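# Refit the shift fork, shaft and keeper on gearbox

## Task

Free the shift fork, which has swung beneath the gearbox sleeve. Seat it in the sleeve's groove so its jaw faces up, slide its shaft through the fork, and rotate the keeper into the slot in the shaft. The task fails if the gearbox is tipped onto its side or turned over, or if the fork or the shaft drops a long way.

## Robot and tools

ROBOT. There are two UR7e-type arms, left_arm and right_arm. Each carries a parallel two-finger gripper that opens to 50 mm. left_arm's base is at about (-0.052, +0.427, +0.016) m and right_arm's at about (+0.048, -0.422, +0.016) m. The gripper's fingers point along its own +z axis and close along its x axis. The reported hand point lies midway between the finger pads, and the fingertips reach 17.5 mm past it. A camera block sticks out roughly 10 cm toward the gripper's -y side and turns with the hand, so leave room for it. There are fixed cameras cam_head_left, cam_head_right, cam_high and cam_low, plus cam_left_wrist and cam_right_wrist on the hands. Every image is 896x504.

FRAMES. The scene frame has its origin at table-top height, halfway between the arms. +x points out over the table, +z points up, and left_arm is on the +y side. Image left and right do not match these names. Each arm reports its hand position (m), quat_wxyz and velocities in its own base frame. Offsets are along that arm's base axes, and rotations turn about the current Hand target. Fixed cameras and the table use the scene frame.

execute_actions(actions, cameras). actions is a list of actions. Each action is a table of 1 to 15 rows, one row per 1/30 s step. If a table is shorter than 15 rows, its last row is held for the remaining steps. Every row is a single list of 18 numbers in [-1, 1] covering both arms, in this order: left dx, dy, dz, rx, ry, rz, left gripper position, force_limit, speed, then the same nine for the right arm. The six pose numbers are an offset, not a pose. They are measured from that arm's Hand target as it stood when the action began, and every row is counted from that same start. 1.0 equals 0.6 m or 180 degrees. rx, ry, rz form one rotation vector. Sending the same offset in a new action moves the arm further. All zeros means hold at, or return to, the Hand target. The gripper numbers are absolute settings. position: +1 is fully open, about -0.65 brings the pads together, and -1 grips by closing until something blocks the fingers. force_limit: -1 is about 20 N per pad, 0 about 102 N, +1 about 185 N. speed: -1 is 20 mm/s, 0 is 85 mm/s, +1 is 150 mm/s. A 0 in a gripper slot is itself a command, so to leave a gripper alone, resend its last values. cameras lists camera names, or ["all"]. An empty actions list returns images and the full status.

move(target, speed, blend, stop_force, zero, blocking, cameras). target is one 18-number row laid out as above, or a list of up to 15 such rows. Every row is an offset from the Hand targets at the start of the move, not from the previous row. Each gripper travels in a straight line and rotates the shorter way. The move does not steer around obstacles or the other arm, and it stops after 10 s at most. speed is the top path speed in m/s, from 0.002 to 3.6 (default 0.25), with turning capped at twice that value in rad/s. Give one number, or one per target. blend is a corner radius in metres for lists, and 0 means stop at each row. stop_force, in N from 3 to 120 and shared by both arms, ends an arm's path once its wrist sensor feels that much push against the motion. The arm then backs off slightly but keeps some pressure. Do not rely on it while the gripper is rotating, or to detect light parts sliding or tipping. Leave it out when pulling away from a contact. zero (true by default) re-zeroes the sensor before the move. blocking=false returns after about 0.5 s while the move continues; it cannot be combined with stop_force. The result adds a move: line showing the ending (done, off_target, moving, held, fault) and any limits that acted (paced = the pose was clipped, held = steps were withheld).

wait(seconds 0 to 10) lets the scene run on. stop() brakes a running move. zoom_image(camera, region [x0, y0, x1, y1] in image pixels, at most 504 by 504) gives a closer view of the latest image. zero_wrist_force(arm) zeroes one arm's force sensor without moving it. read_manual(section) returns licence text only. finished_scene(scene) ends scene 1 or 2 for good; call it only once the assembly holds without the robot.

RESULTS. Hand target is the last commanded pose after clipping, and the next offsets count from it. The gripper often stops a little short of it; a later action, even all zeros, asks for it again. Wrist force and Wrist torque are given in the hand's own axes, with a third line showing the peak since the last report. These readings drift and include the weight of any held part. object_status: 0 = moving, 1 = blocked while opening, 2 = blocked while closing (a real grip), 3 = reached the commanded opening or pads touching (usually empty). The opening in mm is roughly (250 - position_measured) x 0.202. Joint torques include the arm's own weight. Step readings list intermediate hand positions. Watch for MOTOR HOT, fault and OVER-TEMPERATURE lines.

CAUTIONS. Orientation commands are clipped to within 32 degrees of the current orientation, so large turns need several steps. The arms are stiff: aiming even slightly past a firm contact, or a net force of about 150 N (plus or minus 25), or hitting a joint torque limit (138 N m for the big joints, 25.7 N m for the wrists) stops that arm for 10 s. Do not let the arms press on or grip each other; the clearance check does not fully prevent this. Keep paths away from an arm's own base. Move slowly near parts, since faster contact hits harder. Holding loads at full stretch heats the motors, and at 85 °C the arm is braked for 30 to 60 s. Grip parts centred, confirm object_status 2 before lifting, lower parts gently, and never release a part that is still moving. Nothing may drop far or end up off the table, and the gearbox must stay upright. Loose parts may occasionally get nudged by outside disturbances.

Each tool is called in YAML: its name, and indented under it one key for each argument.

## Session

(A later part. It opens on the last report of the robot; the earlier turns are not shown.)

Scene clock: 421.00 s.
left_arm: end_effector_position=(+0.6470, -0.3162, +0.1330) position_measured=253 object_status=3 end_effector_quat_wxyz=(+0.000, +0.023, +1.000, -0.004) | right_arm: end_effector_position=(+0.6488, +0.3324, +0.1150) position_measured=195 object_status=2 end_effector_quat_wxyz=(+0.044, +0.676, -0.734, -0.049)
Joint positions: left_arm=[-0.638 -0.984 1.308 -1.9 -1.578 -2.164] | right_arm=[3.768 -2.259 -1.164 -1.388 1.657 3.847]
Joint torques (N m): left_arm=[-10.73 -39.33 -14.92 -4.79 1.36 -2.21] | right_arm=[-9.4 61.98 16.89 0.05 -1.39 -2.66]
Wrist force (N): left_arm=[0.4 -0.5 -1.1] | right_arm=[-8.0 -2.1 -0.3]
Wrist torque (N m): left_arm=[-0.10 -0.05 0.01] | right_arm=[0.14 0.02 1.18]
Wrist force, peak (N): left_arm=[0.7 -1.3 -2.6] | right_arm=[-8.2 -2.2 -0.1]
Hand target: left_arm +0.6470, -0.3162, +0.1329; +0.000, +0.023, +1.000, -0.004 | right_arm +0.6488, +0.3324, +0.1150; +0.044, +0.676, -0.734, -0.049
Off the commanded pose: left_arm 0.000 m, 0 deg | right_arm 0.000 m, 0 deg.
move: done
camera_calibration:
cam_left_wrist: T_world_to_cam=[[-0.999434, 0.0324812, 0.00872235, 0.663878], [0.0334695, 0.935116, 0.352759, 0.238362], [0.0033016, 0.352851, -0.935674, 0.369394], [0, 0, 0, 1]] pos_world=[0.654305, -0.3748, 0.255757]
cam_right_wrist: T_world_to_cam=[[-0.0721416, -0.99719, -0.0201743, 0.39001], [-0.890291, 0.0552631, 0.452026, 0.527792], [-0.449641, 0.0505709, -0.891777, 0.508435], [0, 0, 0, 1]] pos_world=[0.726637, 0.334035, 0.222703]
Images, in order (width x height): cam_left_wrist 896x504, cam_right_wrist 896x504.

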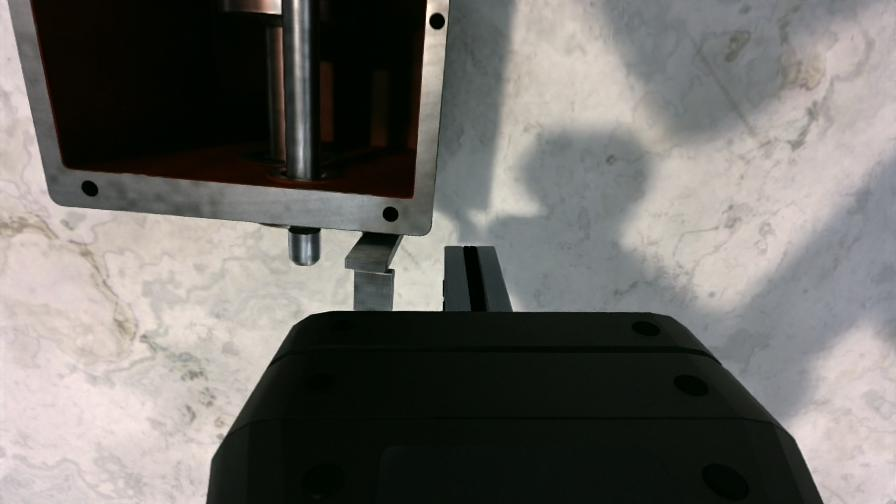

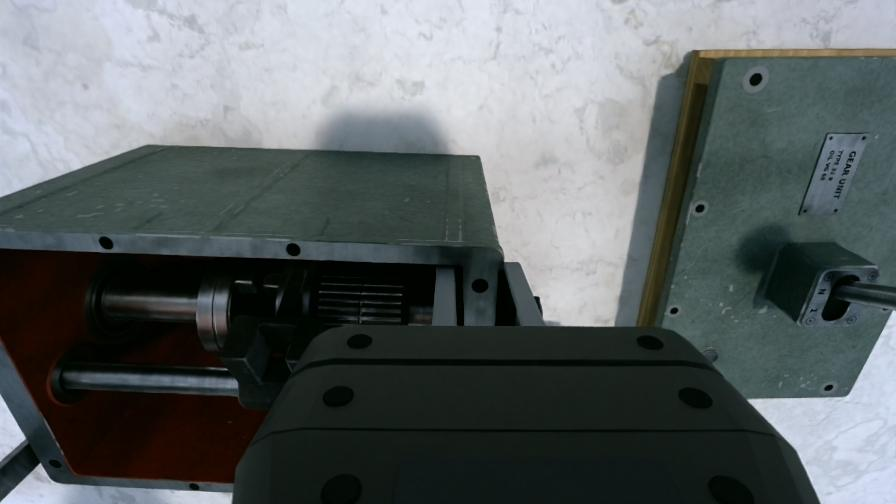

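move:
  target:
    - [0.0215,0,0.001,0,0,0,-1,0.1,-0.5,0,0,0,0,0,0,-1,-0.3,-0.9]
    - [0.0358,0,0.0037,0,0,0,-1,0.1,-0.5,0,0,0,0,0,0,-1,-0.3,-0.9]
  speed: 0.02
  stop_force: 30
  cameras: ["cam_left_wrist", "cam_right_wrist"]

zoom_image:
  camera: "cam_left_wrist"
  region: [300, 150, 520, 290]

Scene clock: 423.10 s.
left_arm: end_effector_position=(+0.6685, -0.3162, +0.1352) position_measured=253 object_status=3 end_effector_quat_wxyz=(+0.000, +0.023, +1.000, -0.004) | right_arm: end_effector_position=(+0.6488, +0.3324, +0.1150) position_measured=195 object_status=2 end_effector_quat_wxyz=(+0.044, +0.676, -0.734, -0.049)
Joint positions: left_arm=[-0.621 -0.939 1.229 -1.865 -1.578 -2.146] | right_arm=[3.768 -2.259 -1.164 -1.388 1.657 3.847]
Joint torques (N m): left_arm=[11.95 -41.53 -34.93 -3.58 -0.25 1.89] | right_arm=[-9.55 62.48 16.53 -0.08 -1.37 -2.25]
Wrist force (N): left_arm=[9.1 -1.3 -0.8] | right_arm=[-7.9 -2.3 -0.3]
Wrist torque (N m): left_arm=[-0.02 -0.06 -0.01] | right_arm=[0.11 -0.01 1.18]
Wrist force, peak (N): left_arm=[10.0 -0.5 -1.9] | right_arm=[-8.2 -2.1 -0.2]
Hand target: left_arm +0.6685, -0.3162, +0.1352; +0.000, +0.023, +1.000, -0.004 | right_arm +0.6488, +0.3324, +0.1150; +0.044, +0.676, -0.734, -0.049
Off the commanded pose: left_arm 0.000 m, 0 deg | right_arm 0.000 m, 0 deg.
move: done
camera_calibration:
cam_left_wrist: T_world_to_cam=[[-0.999434, 0.0324804, 0.00872207, 0.685247], [0.0334687, 0.935116, 0.352759, 0.236905], [0.0033016, 0.352851, -0.935674, 0.371288], [0, 0, 0, 1]] pos_world=[0.675705, -0.3748, 0.257857]
cam_right_wrist: T_world_to_cam=[[-0.0721416, -0.99719, -0.0201743, 0.39001], [-0.890291, 0.0552631, 0.452026, 0.527792], [-0.449641, 0.0505709, -0.891777, 0.508435], [0, 0, 0, 1]] pos_world=[0.726637, 0.334035, 0.222703]
Images, in order (width x height): cam_left_wrist 896x504, cam_right_wrist 896x504.

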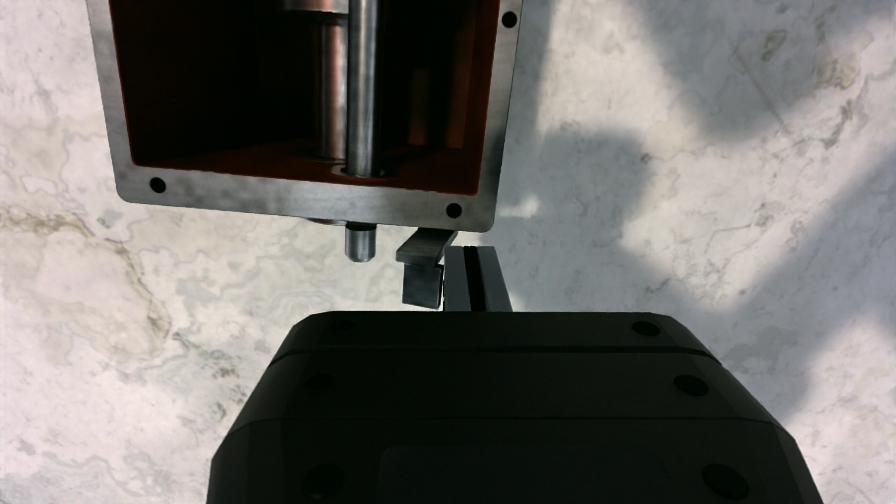

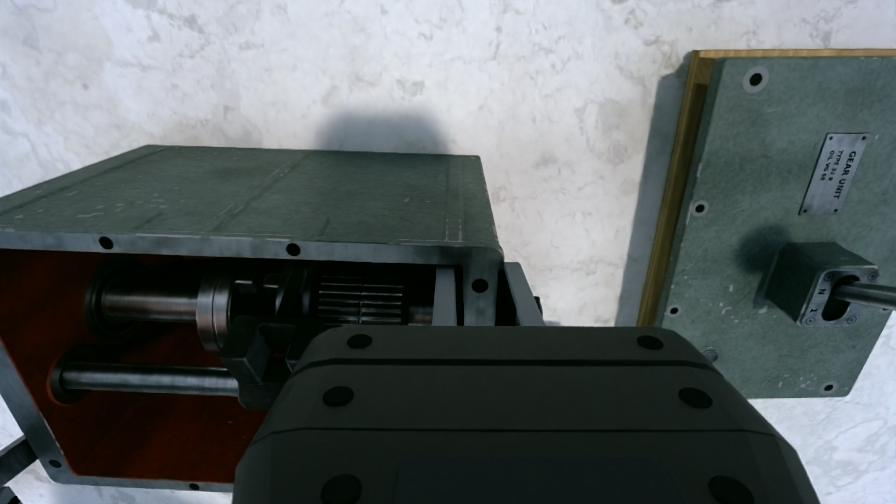

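Scaled by 2.291 from the camera's 896x504 image, which has a finer 1280x720 frame.

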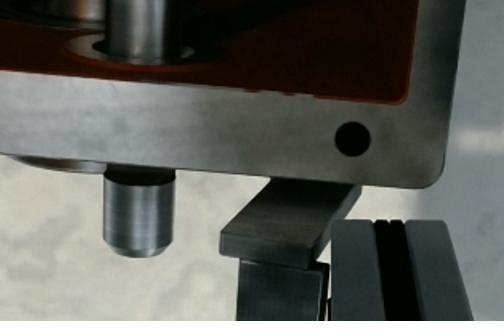

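move:
  target:
    - [0.0133,0,0.0005,0,0,0,-1,0.1,-0.5,0,0,0,0,0,0,-1,-0.3,-0.9]
    - [0.0275,0,-0.0027,0,0,0,-1,0.1,-0.5,0,0,0,0,0,0,-1,-0.3,-0.9]
  speed: 0.02
  stop_force: 30
  cameras: ["cam_left_wrist", "cam_right_wrist"]

zoom_image:
  camera: "cam_left_wrist"
  region: [300, 150, 520, 290]

Scene clock: 424.90 s.
left_arm: end_effector_position=(+0.6850, -0.3162, +0.1335) position_measured=253 object_status=3 end_effector_quat_wxyz=(+0.000, +0.023, +1.000, -0.004) | right_arm: end_effector_position=(+0.6488, +0.3324, +0.1150) position_measured=195 object_status=2 end_effector_quat_wxyz=(+0.044, +0.676, -0.734, -0.049)
Joint positions: left_arm=[-0.608 -0.901 1.169 -1.843 -1.578 -2.133] | right_arm=[3.768 -2.259 -1.164 -1.388 1.657 3.847]
Joint torques (N m): left_arm=[11.4 -38.87 -32.59 -2.98 -0.17 1.83] | right_arm=[-9.23 62.63 18.33 -0.22 -1.47 -2.57]
Wrist force (N): left_arm=[8.6 -0.2 -6.4] | right_arm=[-8.0 -2.1 -0.1]
Wrist torque (N m): left_arm=[0.01 -0.06 0.02] | right_arm=[0.14 0.01 1.18]
Wrist force, peak (N): left_arm=[9.6 -1.4 -7.1] | right_arm=[-8.3 -2.3 -0.3]
Hand target: left_arm +0.6850, -0.3162, +0.1335; +0.000, +0.023, +1.000, -0.004 | right_arm +0.6488, +0.3324, +0.1150; +0.044, +0.676, -0.734, -0.049
Off the commanded pose: left_arm 0.000 m, 0 deg | right_arm 0.000 m, 0 deg.
move: done
camera_calibration:
cam_left_wrist: T_world_to_cam=[[-0.999434, 0.0324804, 0.00872207, 0.701752], [0.0334687, 0.935116, 0.352759, 0.236918], [0.0033016, 0.352851, -0.935674, 0.369736], [0, 0, 0, 1]] pos_world=[0.692205, -0.3748, 0.256257]
cam_right_wrist: T_world_to_cam=[[-0.0721416, -0.99719, -0.0201743, 0.39001], [-0.890291, 0.0552631, 0.452026, 0.527792], [-0.449641, 0.0505709, -0.891777, 0.508435], [0, 0, 0, 1]] pos_world=[0.726637, 0.334035, 0.222703]
Images, in order (width x height): cam_left_wrist 896x504, cam_right_wrist 896x504.

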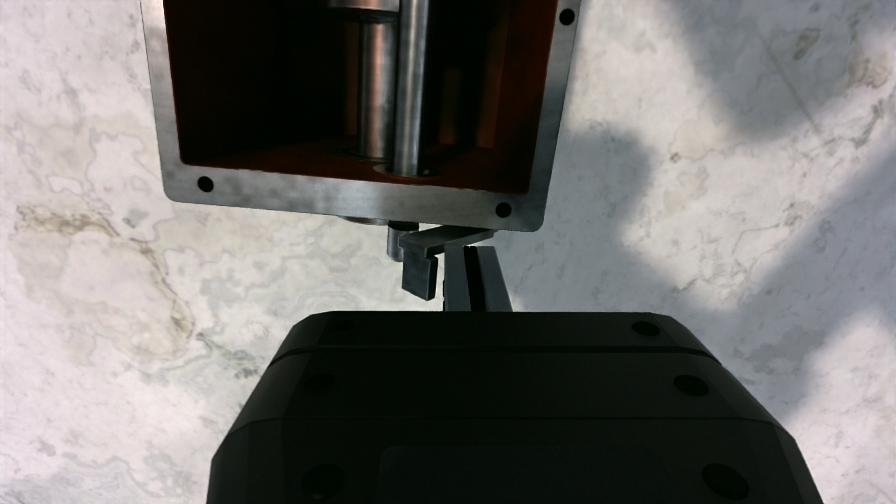

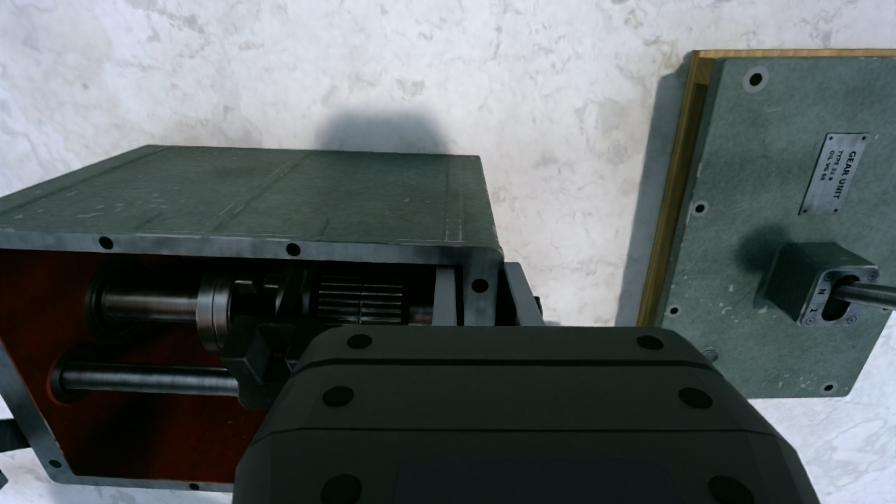

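Scaled by 2.291 from the camera's 896x504 image, which has a finer 1280x720 frame.

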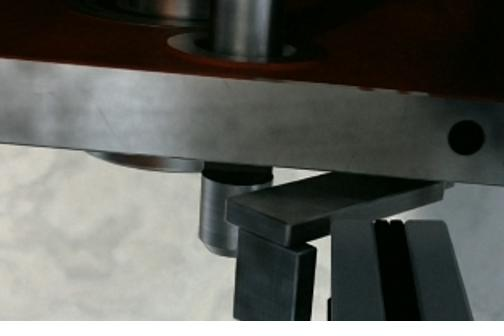

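move:
  target:
    - [0.0127,0,-0.0065,0,0,0,-1,0.1,-0.5,0,0,0,0,0,0,-1,-0.3,-0.9]
    - [0.02,0,-0.0125,0,0,0,-1,0.1,-0.5,0,0,0,0,0,0,-1,-0.3,-0.9]
  speed: 0.02
  stop_force: 30
  cameras: ["cam_left_wrist", "cam_right_wrist"]

zoom_image:
  camera: "cam_left_wrist"
  region: [300, 150, 520, 290]

Scene clock: 426.67 s.
left_arm: end_effector_position=(+0.6970, -0.3162, +0.1260) position_measured=253 object_status=3 end_effector_quat_wxyz=(+0.000, +0.023, +1.000, -0.004) | right_arm: end_effector_position=(+0.6488, +0.3324, +0.1150) position_measured=195 object_status=2 end_effector_quat_wxyz=(+0.044, +0.676, -0.734, -0.049)
Joint positions: left_arm=[-0.598 -0.869 1.133 -1.84 -1.578 -2.124] | right_arm=[3.768 -2.259 -1.164 -1.388 1.657 3.847]
Joint torques (N m): left_arm=[10.6 -38.54 -30.46 -4.64 -0.64 1.9] | right_arm=[-10.27 62.24 19.21 0.14 -1.25 -2.32]
Wrist force (N): left_arm=[5.5 0.0 -9.0] | right_arm=[-7.9 -2.3 -0.2]
Wrist torque (N m): left_arm=[0.07 -0.12 0.00] | right_arm=[0.12 0.00 1.18]
Wrist force, peak (N): left_arm=[7.3 -1.3 -9.1] | right_arm=[-8.1 -2.2 -0.1]
Hand target: left_arm +0.6970, -0.3162, +0.1260; +0.000, +0.023, +1.000, -0.004 | right_arm +0.6488, +0.3324, +0.1150; +0.044, +0.676, -0.734, -0.049
Off the commanded pose: left_arm 0.000 m, 0 deg | right_arm 0.000 m, 0 deg.
move: done
camera_calibration:
cam_left_wrist: T_world_to_cam=[[-0.999434, 0.0324804, 0.00872207, 0.71381], [0.0334687, 0.935116, 0.352759, 0.239162], [0.0033016, 0.352851, -0.935674, 0.362679], [0, 0, 0, 1]] pos_world=[0.704205, -0.3748, 0.248757]
cam_right_wrist: T_world_to_cam=[[-0.0721416, -0.99719, -0.0201743, 0.39001], [-0.890291, 0.0552631, 0.452026, 0.527792], [-0.449641, 0.0505709, -0.891777, 0.508435], [0, 0, 0, 1]] pos_world=[0.726637, 0.334035, 0.222703]
Images, in order (width x height): cam_left_wrist 896x504, cam_right_wrist 896x504.

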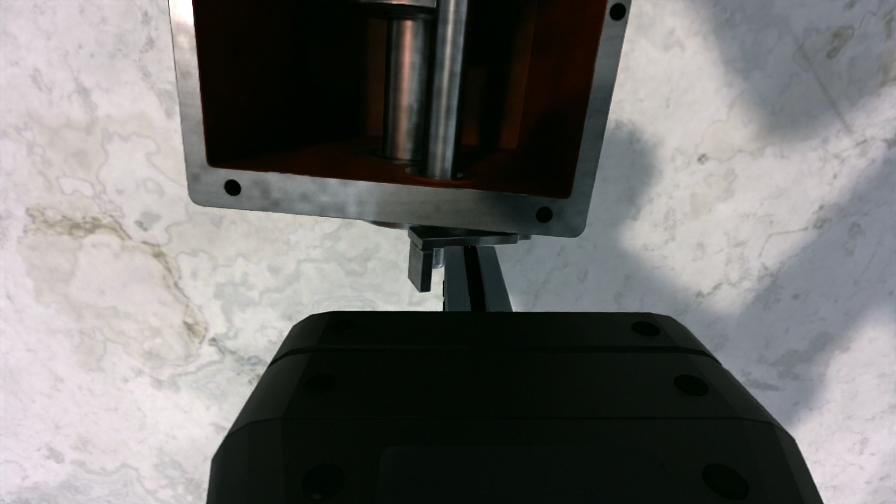

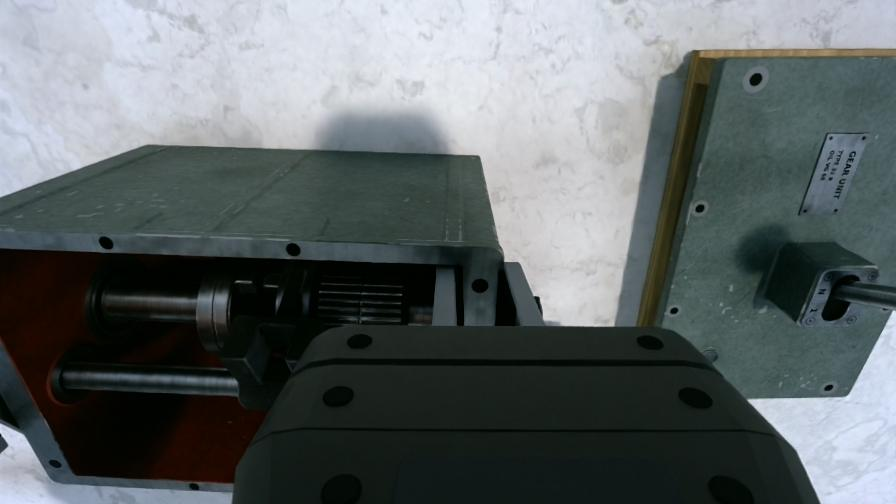

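Scaled by 2.291 from the camera's 896x504 image, which has a finer 1280x720 frame.

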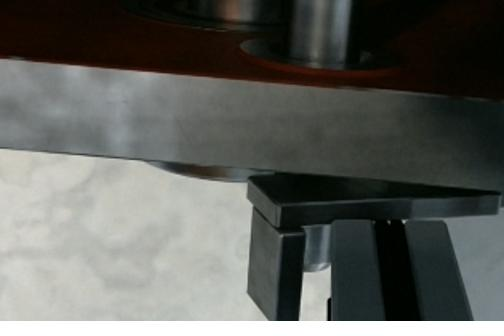

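move:
  target:
    - [0.0062,0,-0.0075,0,0,0,-1,0.1,-0.5,0,0,0,0,0,0,-1,-0.3,-0.9]
  speed: 0.015
  stop_force: 20
  cameras: ["cam_left_wrist", "cam_right_wrist"]

zoom_image:
  camera: "cam_left_wrist"
  region: [340, 150, 560, 290]

Scene clock: 428.13 s.
left_arm: end_effector_position=(+0.7007, -0.3162, +0.1215) position_measured=253 object_status=3 end_effector_quat_wxyz=(+0.000, +0.023, +1.000, -0.004) | right_arm: end_effector_position=(+0.6488, +0.3324, +0.1150) position_measured=195 object_status=2 end_effector_quat_wxyz=(+0.044, +0.676, -0.734, -0.049)
Joint positions: left_arm=[-0.596 -0.857 1.124 -1.843 -1.578 -2.121] | right_arm=[3.768 -2.259 -1.164 -1.388 1.657 3.847]
Joint torques (N m): left_arm=[10.38 -37.53 -29.34 -4.4 -0.72 1.95] | right_arm=[-9.05 62.99 18.19 0.06 -1.17 -2.64]
Wrist force (N): left_arm=[3.3 -1.0 -10.4] | right_arm=[-7.8 -2.1 -0.2]
Wrist torque (N m): left_arm=[0.04 -0.05 -0.02] | right_arm=[0.15 -0.01 1.18]
Wrist force, peak (N): left_arm=[3.2 -1.8 -11.2] | right_arm=[-8.1 -2.3 -0.1]
Hand target: left_arm +0.7007, -0.3162, +0.1215; +0.000, +0.023, +1.000, -0.004 | right_arm +0.6488, +0.3324, +0.1150; +0.044, +0.676, -0.734, -0.049
Off the commanded pose: left_arm 0.000 m, 0 deg | right_arm 0.000 m, 0 deg.
move: done
camera_calibration:
cam_left_wrist: T_world_to_cam=[[-0.999434, 0.0324804, 0.00872207, 0.717647], [0.0334687, 0.935116, 0.352759, 0.240622], [0.0033016, 0.352851, -0.935674, 0.358456], [0, 0, 0, 1]] pos_world=[0.708005, -0.3748, 0.244257]
cam_right_wrist: T_world_to_cam=[[-0.0721416, -0.99719, -0.0201743, 0.39001], [-0.890291, 0.0552631, 0.452026, 0.527792], [-0.449641, 0.0505709, -0.891777, 0.508435], [0, 0, 0, 1]] pos_world=[0.726637, 0.334035, 0.222703]
Images, in order (width x height): cam_left_wrist 896x504, cam_right_wrist 896x504.

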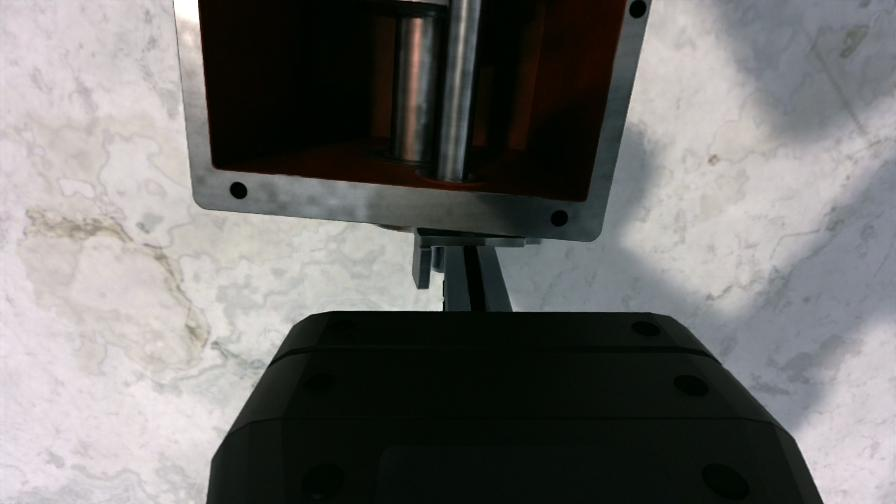

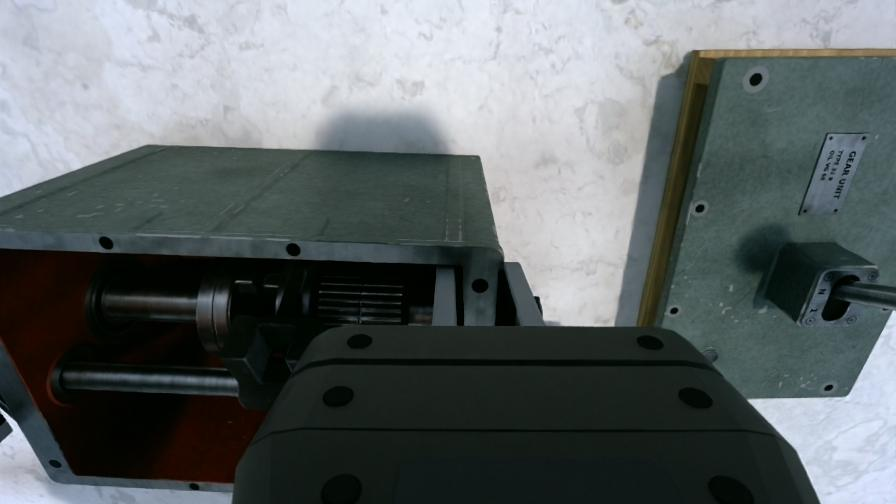

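Scaled by 2.291 from the camera's 896x504 image, which has a finer 1280x720 frame.

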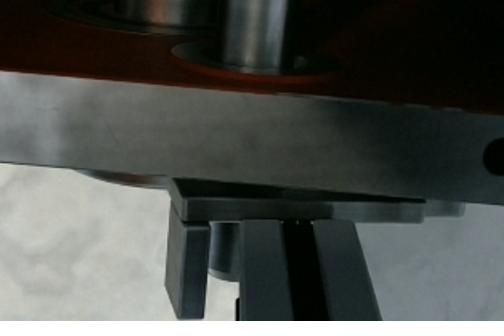

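move:
  target:
    - [0.005,0,-0.0083,0,0,0,-1,0.1,-0.5,0,0,0,0,0,0,-1,-0.3,-0.9]
    - [0.005,0,-0.0142,0,0,0,-1,0.1,-0.5,0,0,0,0,0,0,-1,-0.3,-0.9]
  speed: 0.008
  stop_force: 15
  cameras: ["cam_left_wrist", "cam_right_wrist"]

zoom_image:
  camera: "cam_left_wrist"
  region: [340, 150, 560, 290]

Scene clock: 430.37 s.
left_arm: end_effector_position=(+0.7038, -0.3162, +0.1151) position_measured=253 object_status=3 end_effector_quat_wxyz=(+0.000, +0.023, +1.000, -0.004) | right_arm: end_effector_position=(+0.6488, +0.3324, +0.1150) position_measured=195 object_status=2 end_effector_quat_wxyz=(+0.044, +0.676, -0.734, -0.049)
Joint positions: left_arm=[-0.593 -0.846 1.121 -1.852 -1.578 -2.119] | right_arm=[3.768 -2.259 -1.164 -1.388 1.657 3.847]
Joint torques (N m): left_arm=[7.58 -44.48 -22.68 1.01 -1.03 1.62] | right_arm=[-9.22 62.64 20.48 -0.16 -1.25 -2.49]
Wrist force (N): left_arm=[-1.1 -0.7 -21.1] | right_arm=[-7.9 -2.1 -0.3]
Wrist torque (N m): left_arm=[0.21 -0.10 -0.07] | right_arm=[0.15 0.01 1.18]
Wrist force, peak (N): left_arm=[4.1 2.2 -32.1] | right_arm=[-8.3 -2.1 -0.2]
Hand target: left_arm +0.7038, -0.3162, +0.1151; +0.000, +0.023, +1.000, -0.004 (not the last commanded pose) | right_arm +0.6488, +0.3324, +0.1150; +0.044, +0.676, -0.734, -0.049
Off the commanded pose: left_arm 0.002 m, 0 deg | right_arm 0.000 m, 0 deg.
move: contact (left_arm); path passed 1 of 2 targets
camera_calibration:
cam_left_wrist: T_world_to_cam=[[-0.999437, 0.0324597, 0.00849676, 0.720748], [0.0333702, 0.935162, 0.352645, 0.242893], [0.00350092, 0.35273, -0.935719, 0.352282], [0, 0, 0, 1]] pos_world=[0.711004, -0.3748, 0.237857]
cam_right_wrist: T_world_to_cam=[[-0.0721416, -0.99719, -0.0201743, 0.39001], [-0.890291, 0.0552631, 0.452026, 0.527792], [-0.449641, 0.0505709, -0.891777, 0.508435], [0, 0, 0, 1]] pos_world=[0.726637, 0.334035, 0.222703]
Images, in order (width x height): cam_left_wrist 896x504, cam_right_wrist 896x504.

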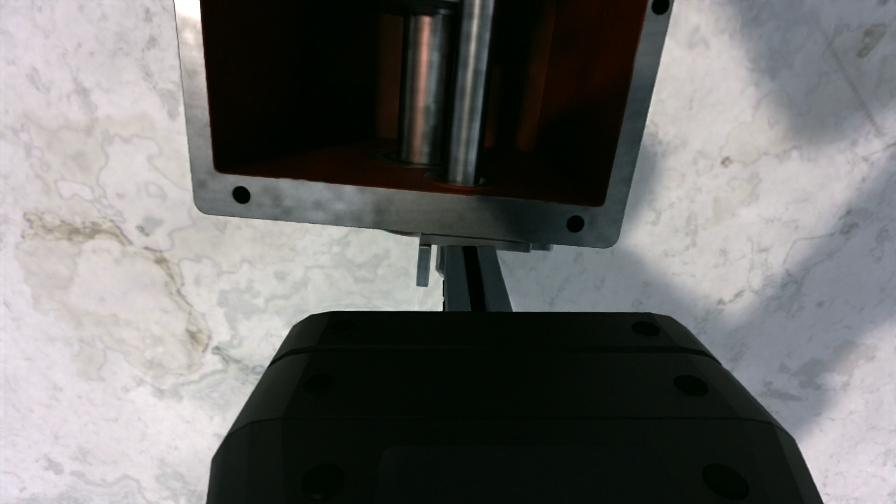

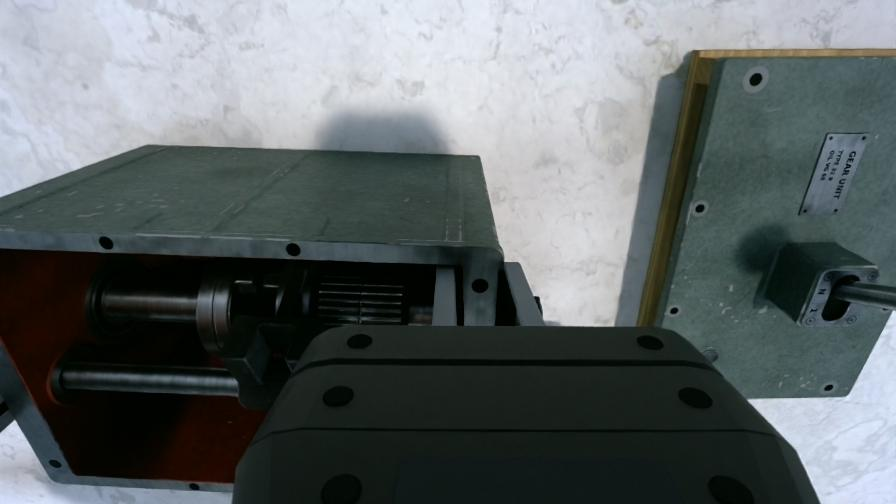

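Scaled by 2.291 from the camera's 896x504 image, which has a finer 1280x720 frame.

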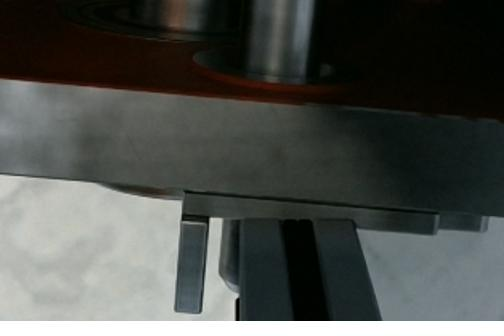

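move:
  target:
    - [0,0,0.03,0,0,0,-1,0.1,-0.5,0,0,0,0,0,0,-1,-0.3,-0.9]
    - [-0.06,0.06,0.08,0,0,0,-1,0.1,-0.5,0,0,0,0,0,0,-1,-0.3,-0.9]
  speed: 0.1
  cameras: ["cam_left_wrist"]

zoom_image:
  camera: "cam_left_wrist"
  region: [340, 90, 560, 230]

Scene clock: 432.17 s.
left_arm: end_effector_position=(+0.6678, -0.2803, +0.1631) position_measured=253 object_status=3 end_effector_quat_wxyz=(+0.000, +0.023, +1.000, -0.004) | right_arm: end_effector_position=(+0.6488, +0.3324, +0.1150) position_measured=195 object_status=2 end_effector_quat_wxyz=(+0.044, +0.676, -0.734, -0.049)
Joint positions: left_arm=[-0.58 -0.995 1.246 -1.827 -1.578 -2.105] | right_arm=[3.768 -2.259 -1.164 -1.388 1.657 3.847]
Joint torques (N m): left_arm=[8.91 -55.94 -15.39 -4.72 -0.02 1.93] | right_arm=[-9.39 62.12 20.59 0.16 -1.24 -2.64]
Wrist force (N): left_arm=[0.5 -0.2 -0.9] | right_arm=[-8.1 -2.1 -0.1]
Wrist torque (N m): left_arm=[-0.05 -0.09 -0.08] | right_arm=[0.15 0.02 1.18]
Wrist force, peak (N): left_arm=[-1.2 -1.1 -21.3] | right_arm=[-8.2 -2.4 -0.2]
Hand target: left_arm +0.6678, -0.2802, +0.1631; +0.000, +0.023, +1.000, -0.004 | right_arm +0.6488, +0.3324, +0.1150; +0.044, +0.676, -0.734, -0.049
Off the commanded pose: left_arm 0.000 m, 0 deg | right_arm 0.000 m, 0 deg.
move: done
camera_calibration:
cam_left_wrist: T_world_to_cam=[[-0.999434, 0.0325546, 0.00852859, 0.683213], [0.0334706, 0.935192, 0.352557, 0.193469], [0.00350149, 0.352643, -0.935752, 0.384603], [0, 0, 0, 1]] pos_world=[0.675004, -0.3388, 0.285857]
Images, in order (width x height): cam_left_wrist 896x504.

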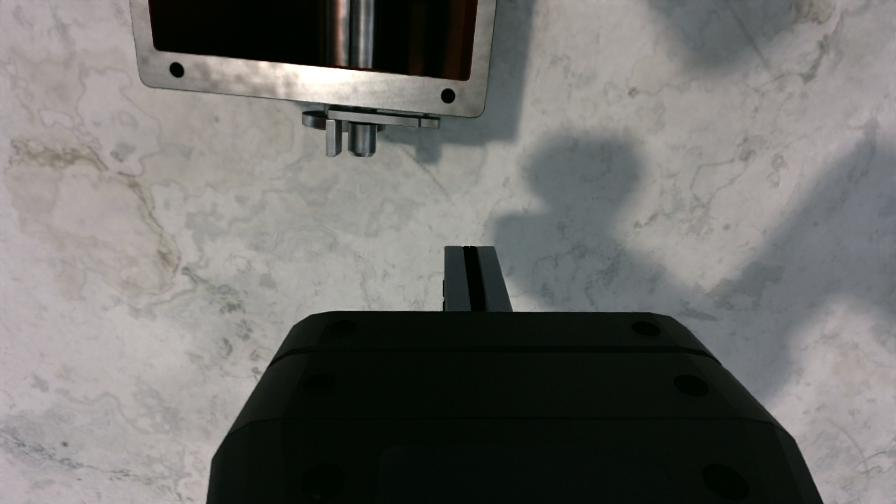

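Scaled by 2.291 from the camera's 896x504 image, which has a finer 1280x720 frame.

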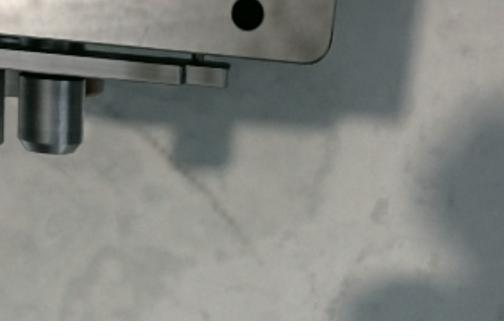

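zoom_image:
  camera: "cam_left_wrist"
  region: [280, 80, 460, 190]

move:
  target: [0.042,0.051,-0.048,0,0,0,-1,0.1,-0.5,0,0,0,0,0,0,-1,-0.3,-0.9]
  speed: 0.15
  cameras: ["cam_left_wrist"]

Scaled by 2.800 from the camera's 896x504 image, which has a finer 1280x720 frame.

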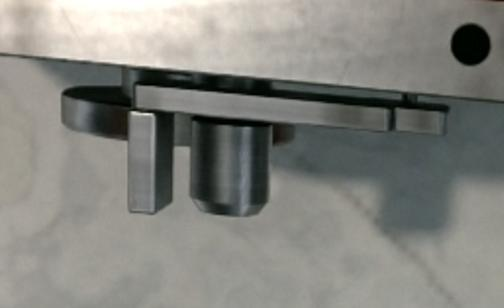

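Scene clock: 433.10 s.
left_arm: end_effector_position=(+0.6929, -0.2497, +0.1344) position_measured=253 object_status=3 end_effector_quat_wxyz=(+0.000, +0.023, +1.000, -0.004) | right_arm: end_effector_position=(+0.6488, +0.3324, +0.1150) position_measured=195 object_status=2 end_effector_quat_wxyz=(+0.044, +0.676, -0.734, -0.049)
Joint positions: left_arm=[-0.525 -0.946 1.241 -1.871 -1.578 -2.051] | right_arm=[3.768 -2.259 -1.164 -1.388 1.657 3.847]
Joint torques (N m): left_arm=[9.34 -41.95 -32.52 -4.72 -1.71 1.88] | right_arm=[-10.08 61.69 19.83 -0.05 -1.16 -2.12]
Wrist force (N): left_arm=[0.5 -0.1 -0.8] | right_arm=[-7.8 -2.2 -0.3]
Wrist torque (N m): left_arm=[-0.02 -0.07 -0.06] | right_arm=[0.13 -0.02 1.18]
Wrist force, peak (N): left_arm=[1.6 -1.5 -2.3] | right_arm=[-8.1 -2.4 -0.1]
Hand target: left_arm +0.6930, -0.2496, +0.1343; +0.000, +0.023, +1.000, -0.004 | right_arm +0.6488, +0.3324, +0.1150; +0.044, +0.676, -0.734, -0.049
Off the commanded pose: left_arm 0.000 m, 0 deg | right_arm 0.000 m, 0 deg.
move: done
camera_calibration:
cam_left_wrist: T_world_to_cam=[[-0.999437, 0.0324597, 0.00849676, 0.707529], [0.0333702, 0.935162, 0.352645, 0.174169], [0.00350092, 0.35273, -0.935719, 0.346887], [0, 0, 0, 1]] pos_world=[0.700104, -0.3082, 0.257157]
Images, in order (width x height): cam_left_wrist 896x504.

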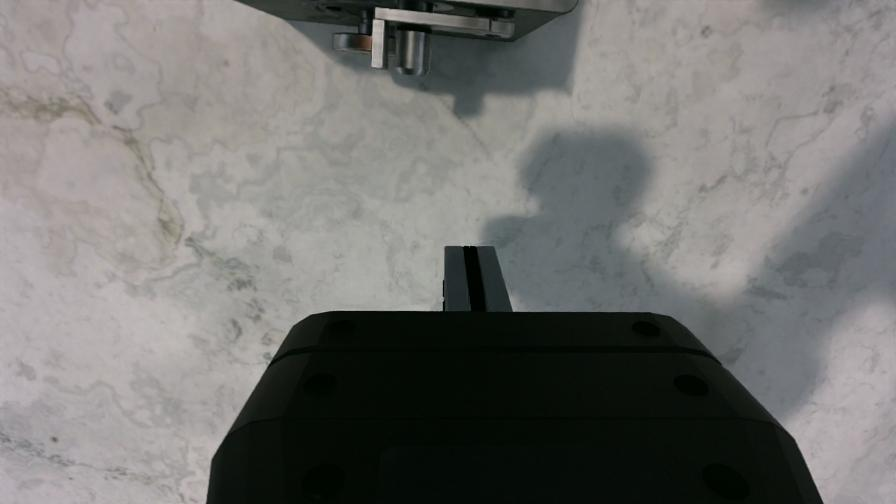

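move:
  target: [0,0,0,-0.34,0.0165,0,-1,0.1,-0.5,0,0,0,0,0,0,-1,-0.3,-0.9]
  speed: 0.4
  cameras: ["cam_left_wrist"]

zoom_image:
  camera: "cam_left_wrist"
  region: [300, 80, 560, 240]

Scene clock: 435.37 s.
left_arm: end_effector_position=(+0.6930, -0.2496, +0.1343) position_measured=253 object_status=3 end_effector_quat_wxyz=(-0.013, +0.019, +0.858, -0.513) | right_arm: end_effector_position=(+0.6488, +0.3324, +0.1150) position_measured=195 object_status=2 end_effector_quat_wxyz=(+0.044, +0.676, -0.734, -0.049)
Joint positions: left_arm=[-0.221 -0.817 1.494 -2.559 -2.622 -1.928] | right_arm=[3.768 -2.259 -1.164 -1.388 1.657 3.847]
Joint torques (N m): left_arm=[8.8 -41.67 -11.41 -4.89 -3.51 -2.05] | right_arm=[-9.5 62.33 19.33 0.17 -1.31 -2.52]
Wrist force (N): left_arm=[1.9 1.9 -0.2] | right_arm=[-8.0 -2.1 -0.2]
Wrist torque (N m): left_arm=[0.18 -0.12 0.46] | right_arm=[0.14 0.02 1.18]
Wrist force, peak (N): left_arm=[2.0 2.9 -0.4] | right_arm=[-8.1 -2.2 -0.3]
Hand target: left_arm +0.6930, -0.2496, +0.1343; -0.013, +0.019, +0.858, -0.513 | right_arm +0.6488, +0.3324, +0.1150; +0.044, +0.676, -0.734, -0.049
Off the commanded pose: left_arm 0.000 m, 0 deg | right_arm 0.000 m, 0 deg.
move: done
camera_calibration:
cam_left_wrist: T_world_to_cam=[[-0.998672, 0.0482447, 0.0180866, 0.709774], [0.0248595, 0.758657, -0.651016, 0.270825], [-0.0451295, -0.649701, -0.758849, 0.106559], [0, 0, 0, 1]] pos_world=[0.706907, -0.170474, 0.244336]
Images, in order (width x height): cam_left_wrist 896x504.

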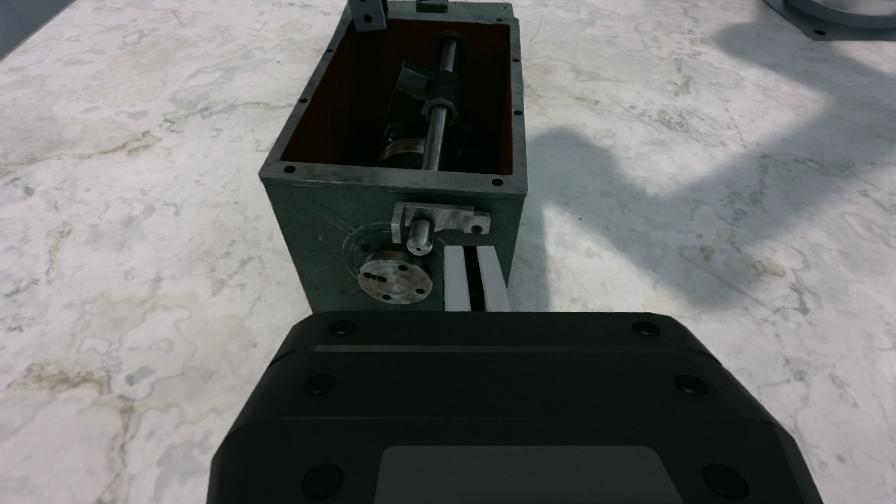

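Scaled by 1.938 from the camera's 896x504 image, which has a finer 1280x720 frame.

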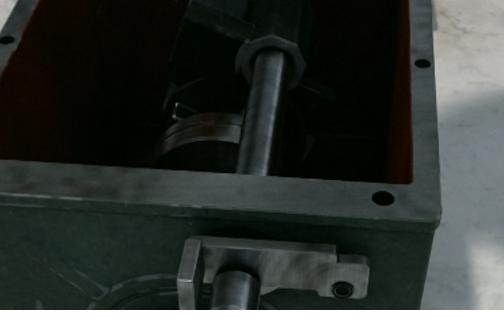

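zoom_image:
  camera: "cam_left_wrist"
  region: [260, 0, 560, 180]

zoom_image:
  camera: "cam_left_wrist"
  region: [360, 180, 520, 280]

Scaled by 1.680 from the camera's 896x504 image, which has a finer 1280x720 frame.

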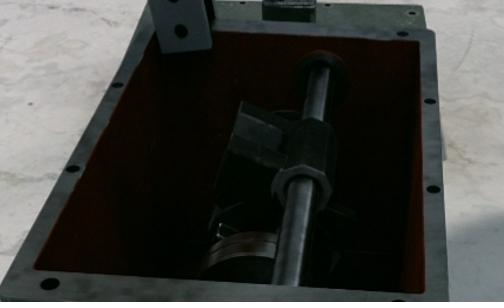

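Scaled by 3.150 from the camera's 896x504 image, which has a finer 1280x720 frame.

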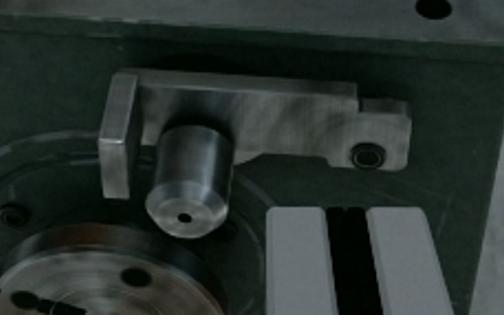

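execute_actions:
  actions:
    - [[0,0,0,0,0,0,-1,0.1,-0.5,0,0,0,0,0,0,0.05,-0.3,-0.9]]
    - [[0,0,0,0,0,0,-1,0.1,-0.5,0,0,0,0,0,0,0.05,-0.3,-0.9]]
  cameras: ["cam_right_wrist"]

Scene clock: 436.87 s.
left_arm: end_effector_position=(+0.6930, -0.2496, +0.1343) position_measured=253 object_status=3 end_effector_quat_wxyz=(-0.013, +0.019, +0.858, -0.513) | right_arm: end_effector_position=(+0.6489, +0.3324, +0.1150) position_measured=145 object_status=3 end_effector_quat_wxyz=(+0.044, +0.676, -0.734, -0.049)
Joint positions: left_arm=[-0.221 -0.817 1.494 -2.559 -2.622 -1.928] | right_arm=[3.768 -2.259 -1.164 -1.388 1.657 3.847]
Joint torques (N m): left_arm=[8.13 -41.32 -11.57 -4.91 -3.39 -2.22] | right_arm=[-2.82 62.84 20.26 3.35 -1.03 -2.38]
Wrist force (N): left_arm=[1.7 1.8 -0.1] | right_arm=[-1.6 0.5 0.2]
Wrist torque (N m): left_arm=[0.15 -0.09 0.47] | right_arm=[0.16 0.27 0.25]
Wrist force, peak (N): left_arm=[1.8 2.5 -0.1] | right_arm=[-8.1 -2.2 -0.3]
Hand target: left_arm +0.6930, -0.2496, +0.1343; -0.013, +0.019, +0.858, -0.513 | right_arm +0.6488, +0.3324, +0.1150; +0.044, +0.676, -0.734, -0.049
Off the commanded pose: left_arm 0.000 m, 0 deg | right_arm 0.000 m, 0 deg.
Step readings (end_effector_position of left_arm | right_arm):
0: (+0.6930, -0.2496, +0.1343) | (+0.6488, +0.3324, +0.1150)
1: (+0.6930, -0.2496, +0.1343) | (+0.6488, +0.3324, +0.1150)
2: (+0.6930, -0.2496, +0.1343) | (+0.6488, +0.3324, +0.1150)
4: (+0.6930, -0.2496, +0.1343) | (+0.6488, +0.3323, +0.1150)
8: (+0.6930, -0.2496, +0.1343) | (+0.6488, +0.3323, +0.1150)
15: (+0.6930, -0.2496, +0.1343) | (+0.6488, +0.3324, +0.1150)
16: (+0.6930, -0.2496, +0.1343) | (+0.6488, +0.3324, +0.1150)
17: (+0.6930, -0.2496, +0.1343) | (+0.6489, +0.3324, +0.1150)
19: (+0.6930, -0.2496, +0.1343) | (+0.6489, +0.3324, +0.1150)
23: (+0.6930, -0.2496, +0.1343) | (+0.6489, +0.3324, +0.1150)
30: (+0.6930, -0.2496, +0.1343) | (+0.6489, +0.3324, +0.1150)
camera_calibration:
cam_right_wrist: T_world_to_cam=[[-0.0721416, -0.99719, -0.0201743, 0.39001], [-0.890291, 0.0552631, 0.452026, 0.527792], [-0.449641, 0.0505709, -0.891777, 0.508435], [0, 0, 0, 1]] pos_world=[0.726637, 0.334035, 0.222703]
Images, in order (width x height): cam_right_wrist 896x504.

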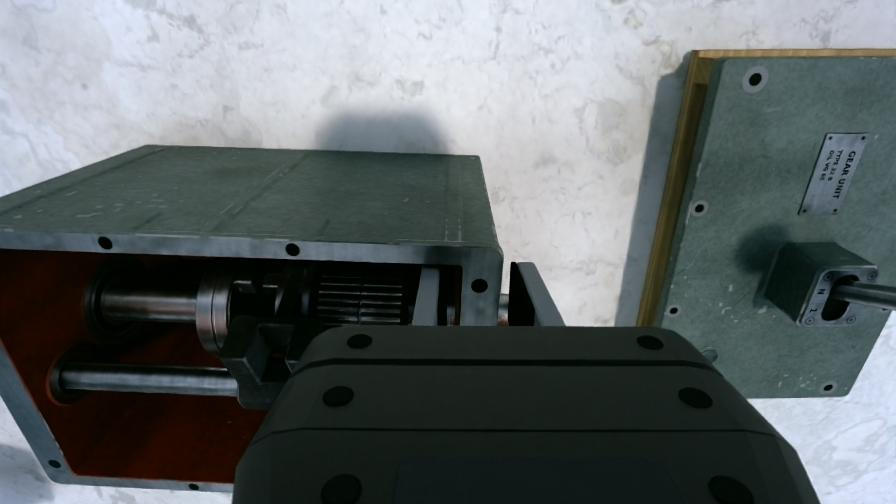

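move:
  target:
    - [0,0,0,0,0,0,-1,0.1,-0.5,0,0,0.06,0,0,0,0.05,-0.3,-0.9]
    - [0,0.0833,0.05,0,0,0,-1,0.1,-0.5,-0.05,0.05,0.22,0,0,0,0.05,-0.3,-0.9]
  speed: 0.15
  cameras: ["cam_right_wrist", "cam_left_wrist"]

zoom_image:
  camera: "cam_right_wrist"
  region: [180, 180, 500, 400]

Scene clock: 438.93 s.
left_arm: end_effector_position=(+0.6930, -0.1997, +0.1643) position_measured=253 object_status=3 end_effector_quat_wxyz=(-0.013, +0.019, +0.858, -0.513) | right_arm: end_effector_position=(+0.6189, +0.3623, +0.2470) position_measured=145 object_status=3 end_effector_quat_wxyz=(+0.044, +0.676, -0.734, -0.049)
Joint positions: left_arm=[-0.15 -0.881 1.483 -2.361 -2.639 -1.787] | right_arm=[3.825 -2.175 -0.965 -1.666 1.663 3.903]
Joint torques (N m): left_arm=[9.01 -56.64 -29.7 -1.83 -3.65 1.72] | right_arm=[7.41 55.56 34.9 1.15 1.43 2.61]
Wrist force (N): left_arm=[1.9 1.8 0.1] | right_arm=[-1.3 0.6 0.1]
Wrist torque (N m): left_arm=[0.18 -0.13 0.39] | right_arm=[0.16 0.23 0.15]
Wrist force, peak (N): left_arm=[1.8 2.7 1.0] | right_arm=[-1.9 1.3 -1.3]
Hand target: left_arm +0.6930, -0.1996, +0.1643; -0.013, +0.019, +0.858, -0.513 | right_arm +0.6188, +0.3624, +0.2470; +0.044, +0.676, -0.734, -0.049
Off the commanded pose: left_arm 0.000 m, 0 deg | right_arm 0.000 m, 0 deg.
move: done
camera_calibration:
cam_left_wrist: T_world_to_cam=[[-0.998672, 0.0482447, 0.0180866, 0.706825], [0.0248595, 0.758657, -0.651016, 0.252433], [-0.0451295, -0.649701, -0.758849, 0.161669], [0, 0, 0, 1]] pos_world=[0.706907, -0.120574, 0.274236]
cam_right_wrist: T_world_to_cam=[[-0.0721406, -0.99719, -0.0201748, 0.420424], [-0.890291, 0.0552619, 0.452026, 0.439758], [-0.449641, 0.0505708, -0.891777, 0.611143], [0, 0, 0, 1]] pos_world=[0.696637, 0.364035, 0.354703]
Images, in order (width x height): cam_left_wrist 896x504, cam_right_wrist 896x504.

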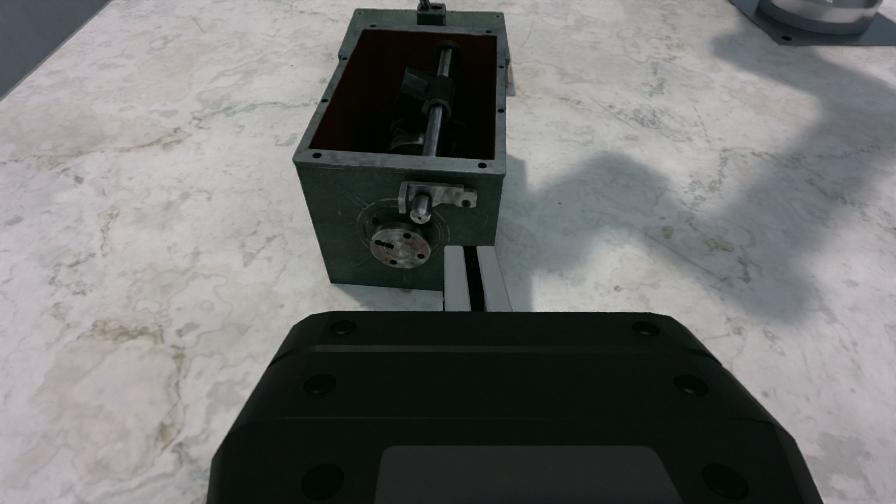

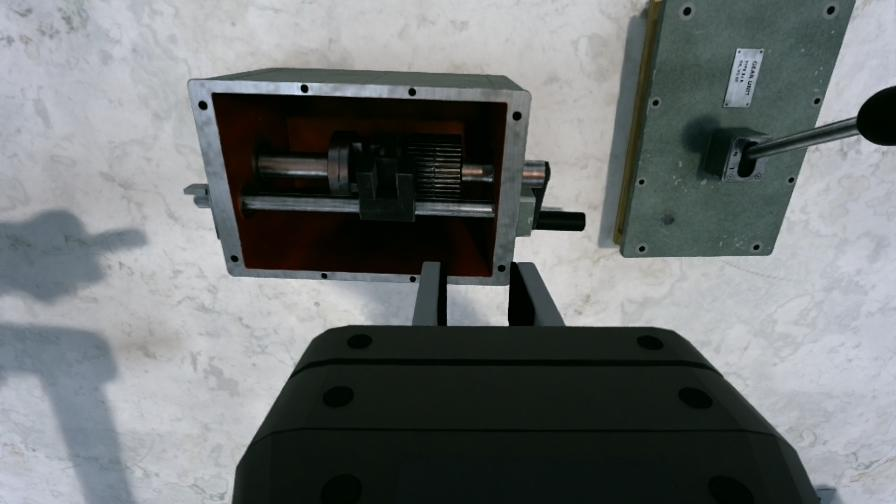

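Scaled by 1.575 from the camera's 896x504 image, which has a finer 1280x720 frame.

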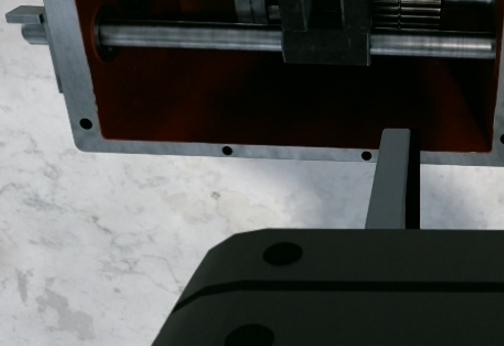

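zoom_image:
  camera: "cam_right_wrist"
  region: [170, 60, 560, 290]

zoom_image:
  camera: "cam_right_wrist"
  region: [310, 110, 510, 240]

Scaled by 1.292 from the camera's 896x504 image, which has a finer 1280x720 frame.

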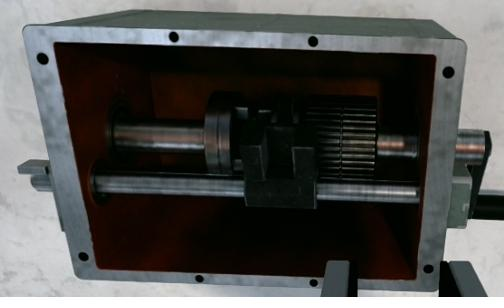

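Scaled by 2.520 from the camera's 896x504 image, which has a finer 1280x720 frame.

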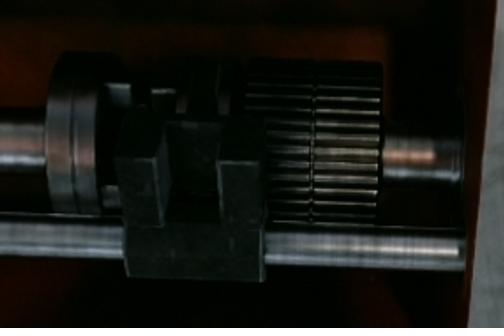

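finished_scene:
  scene: 1

The scene is finished: the task was done.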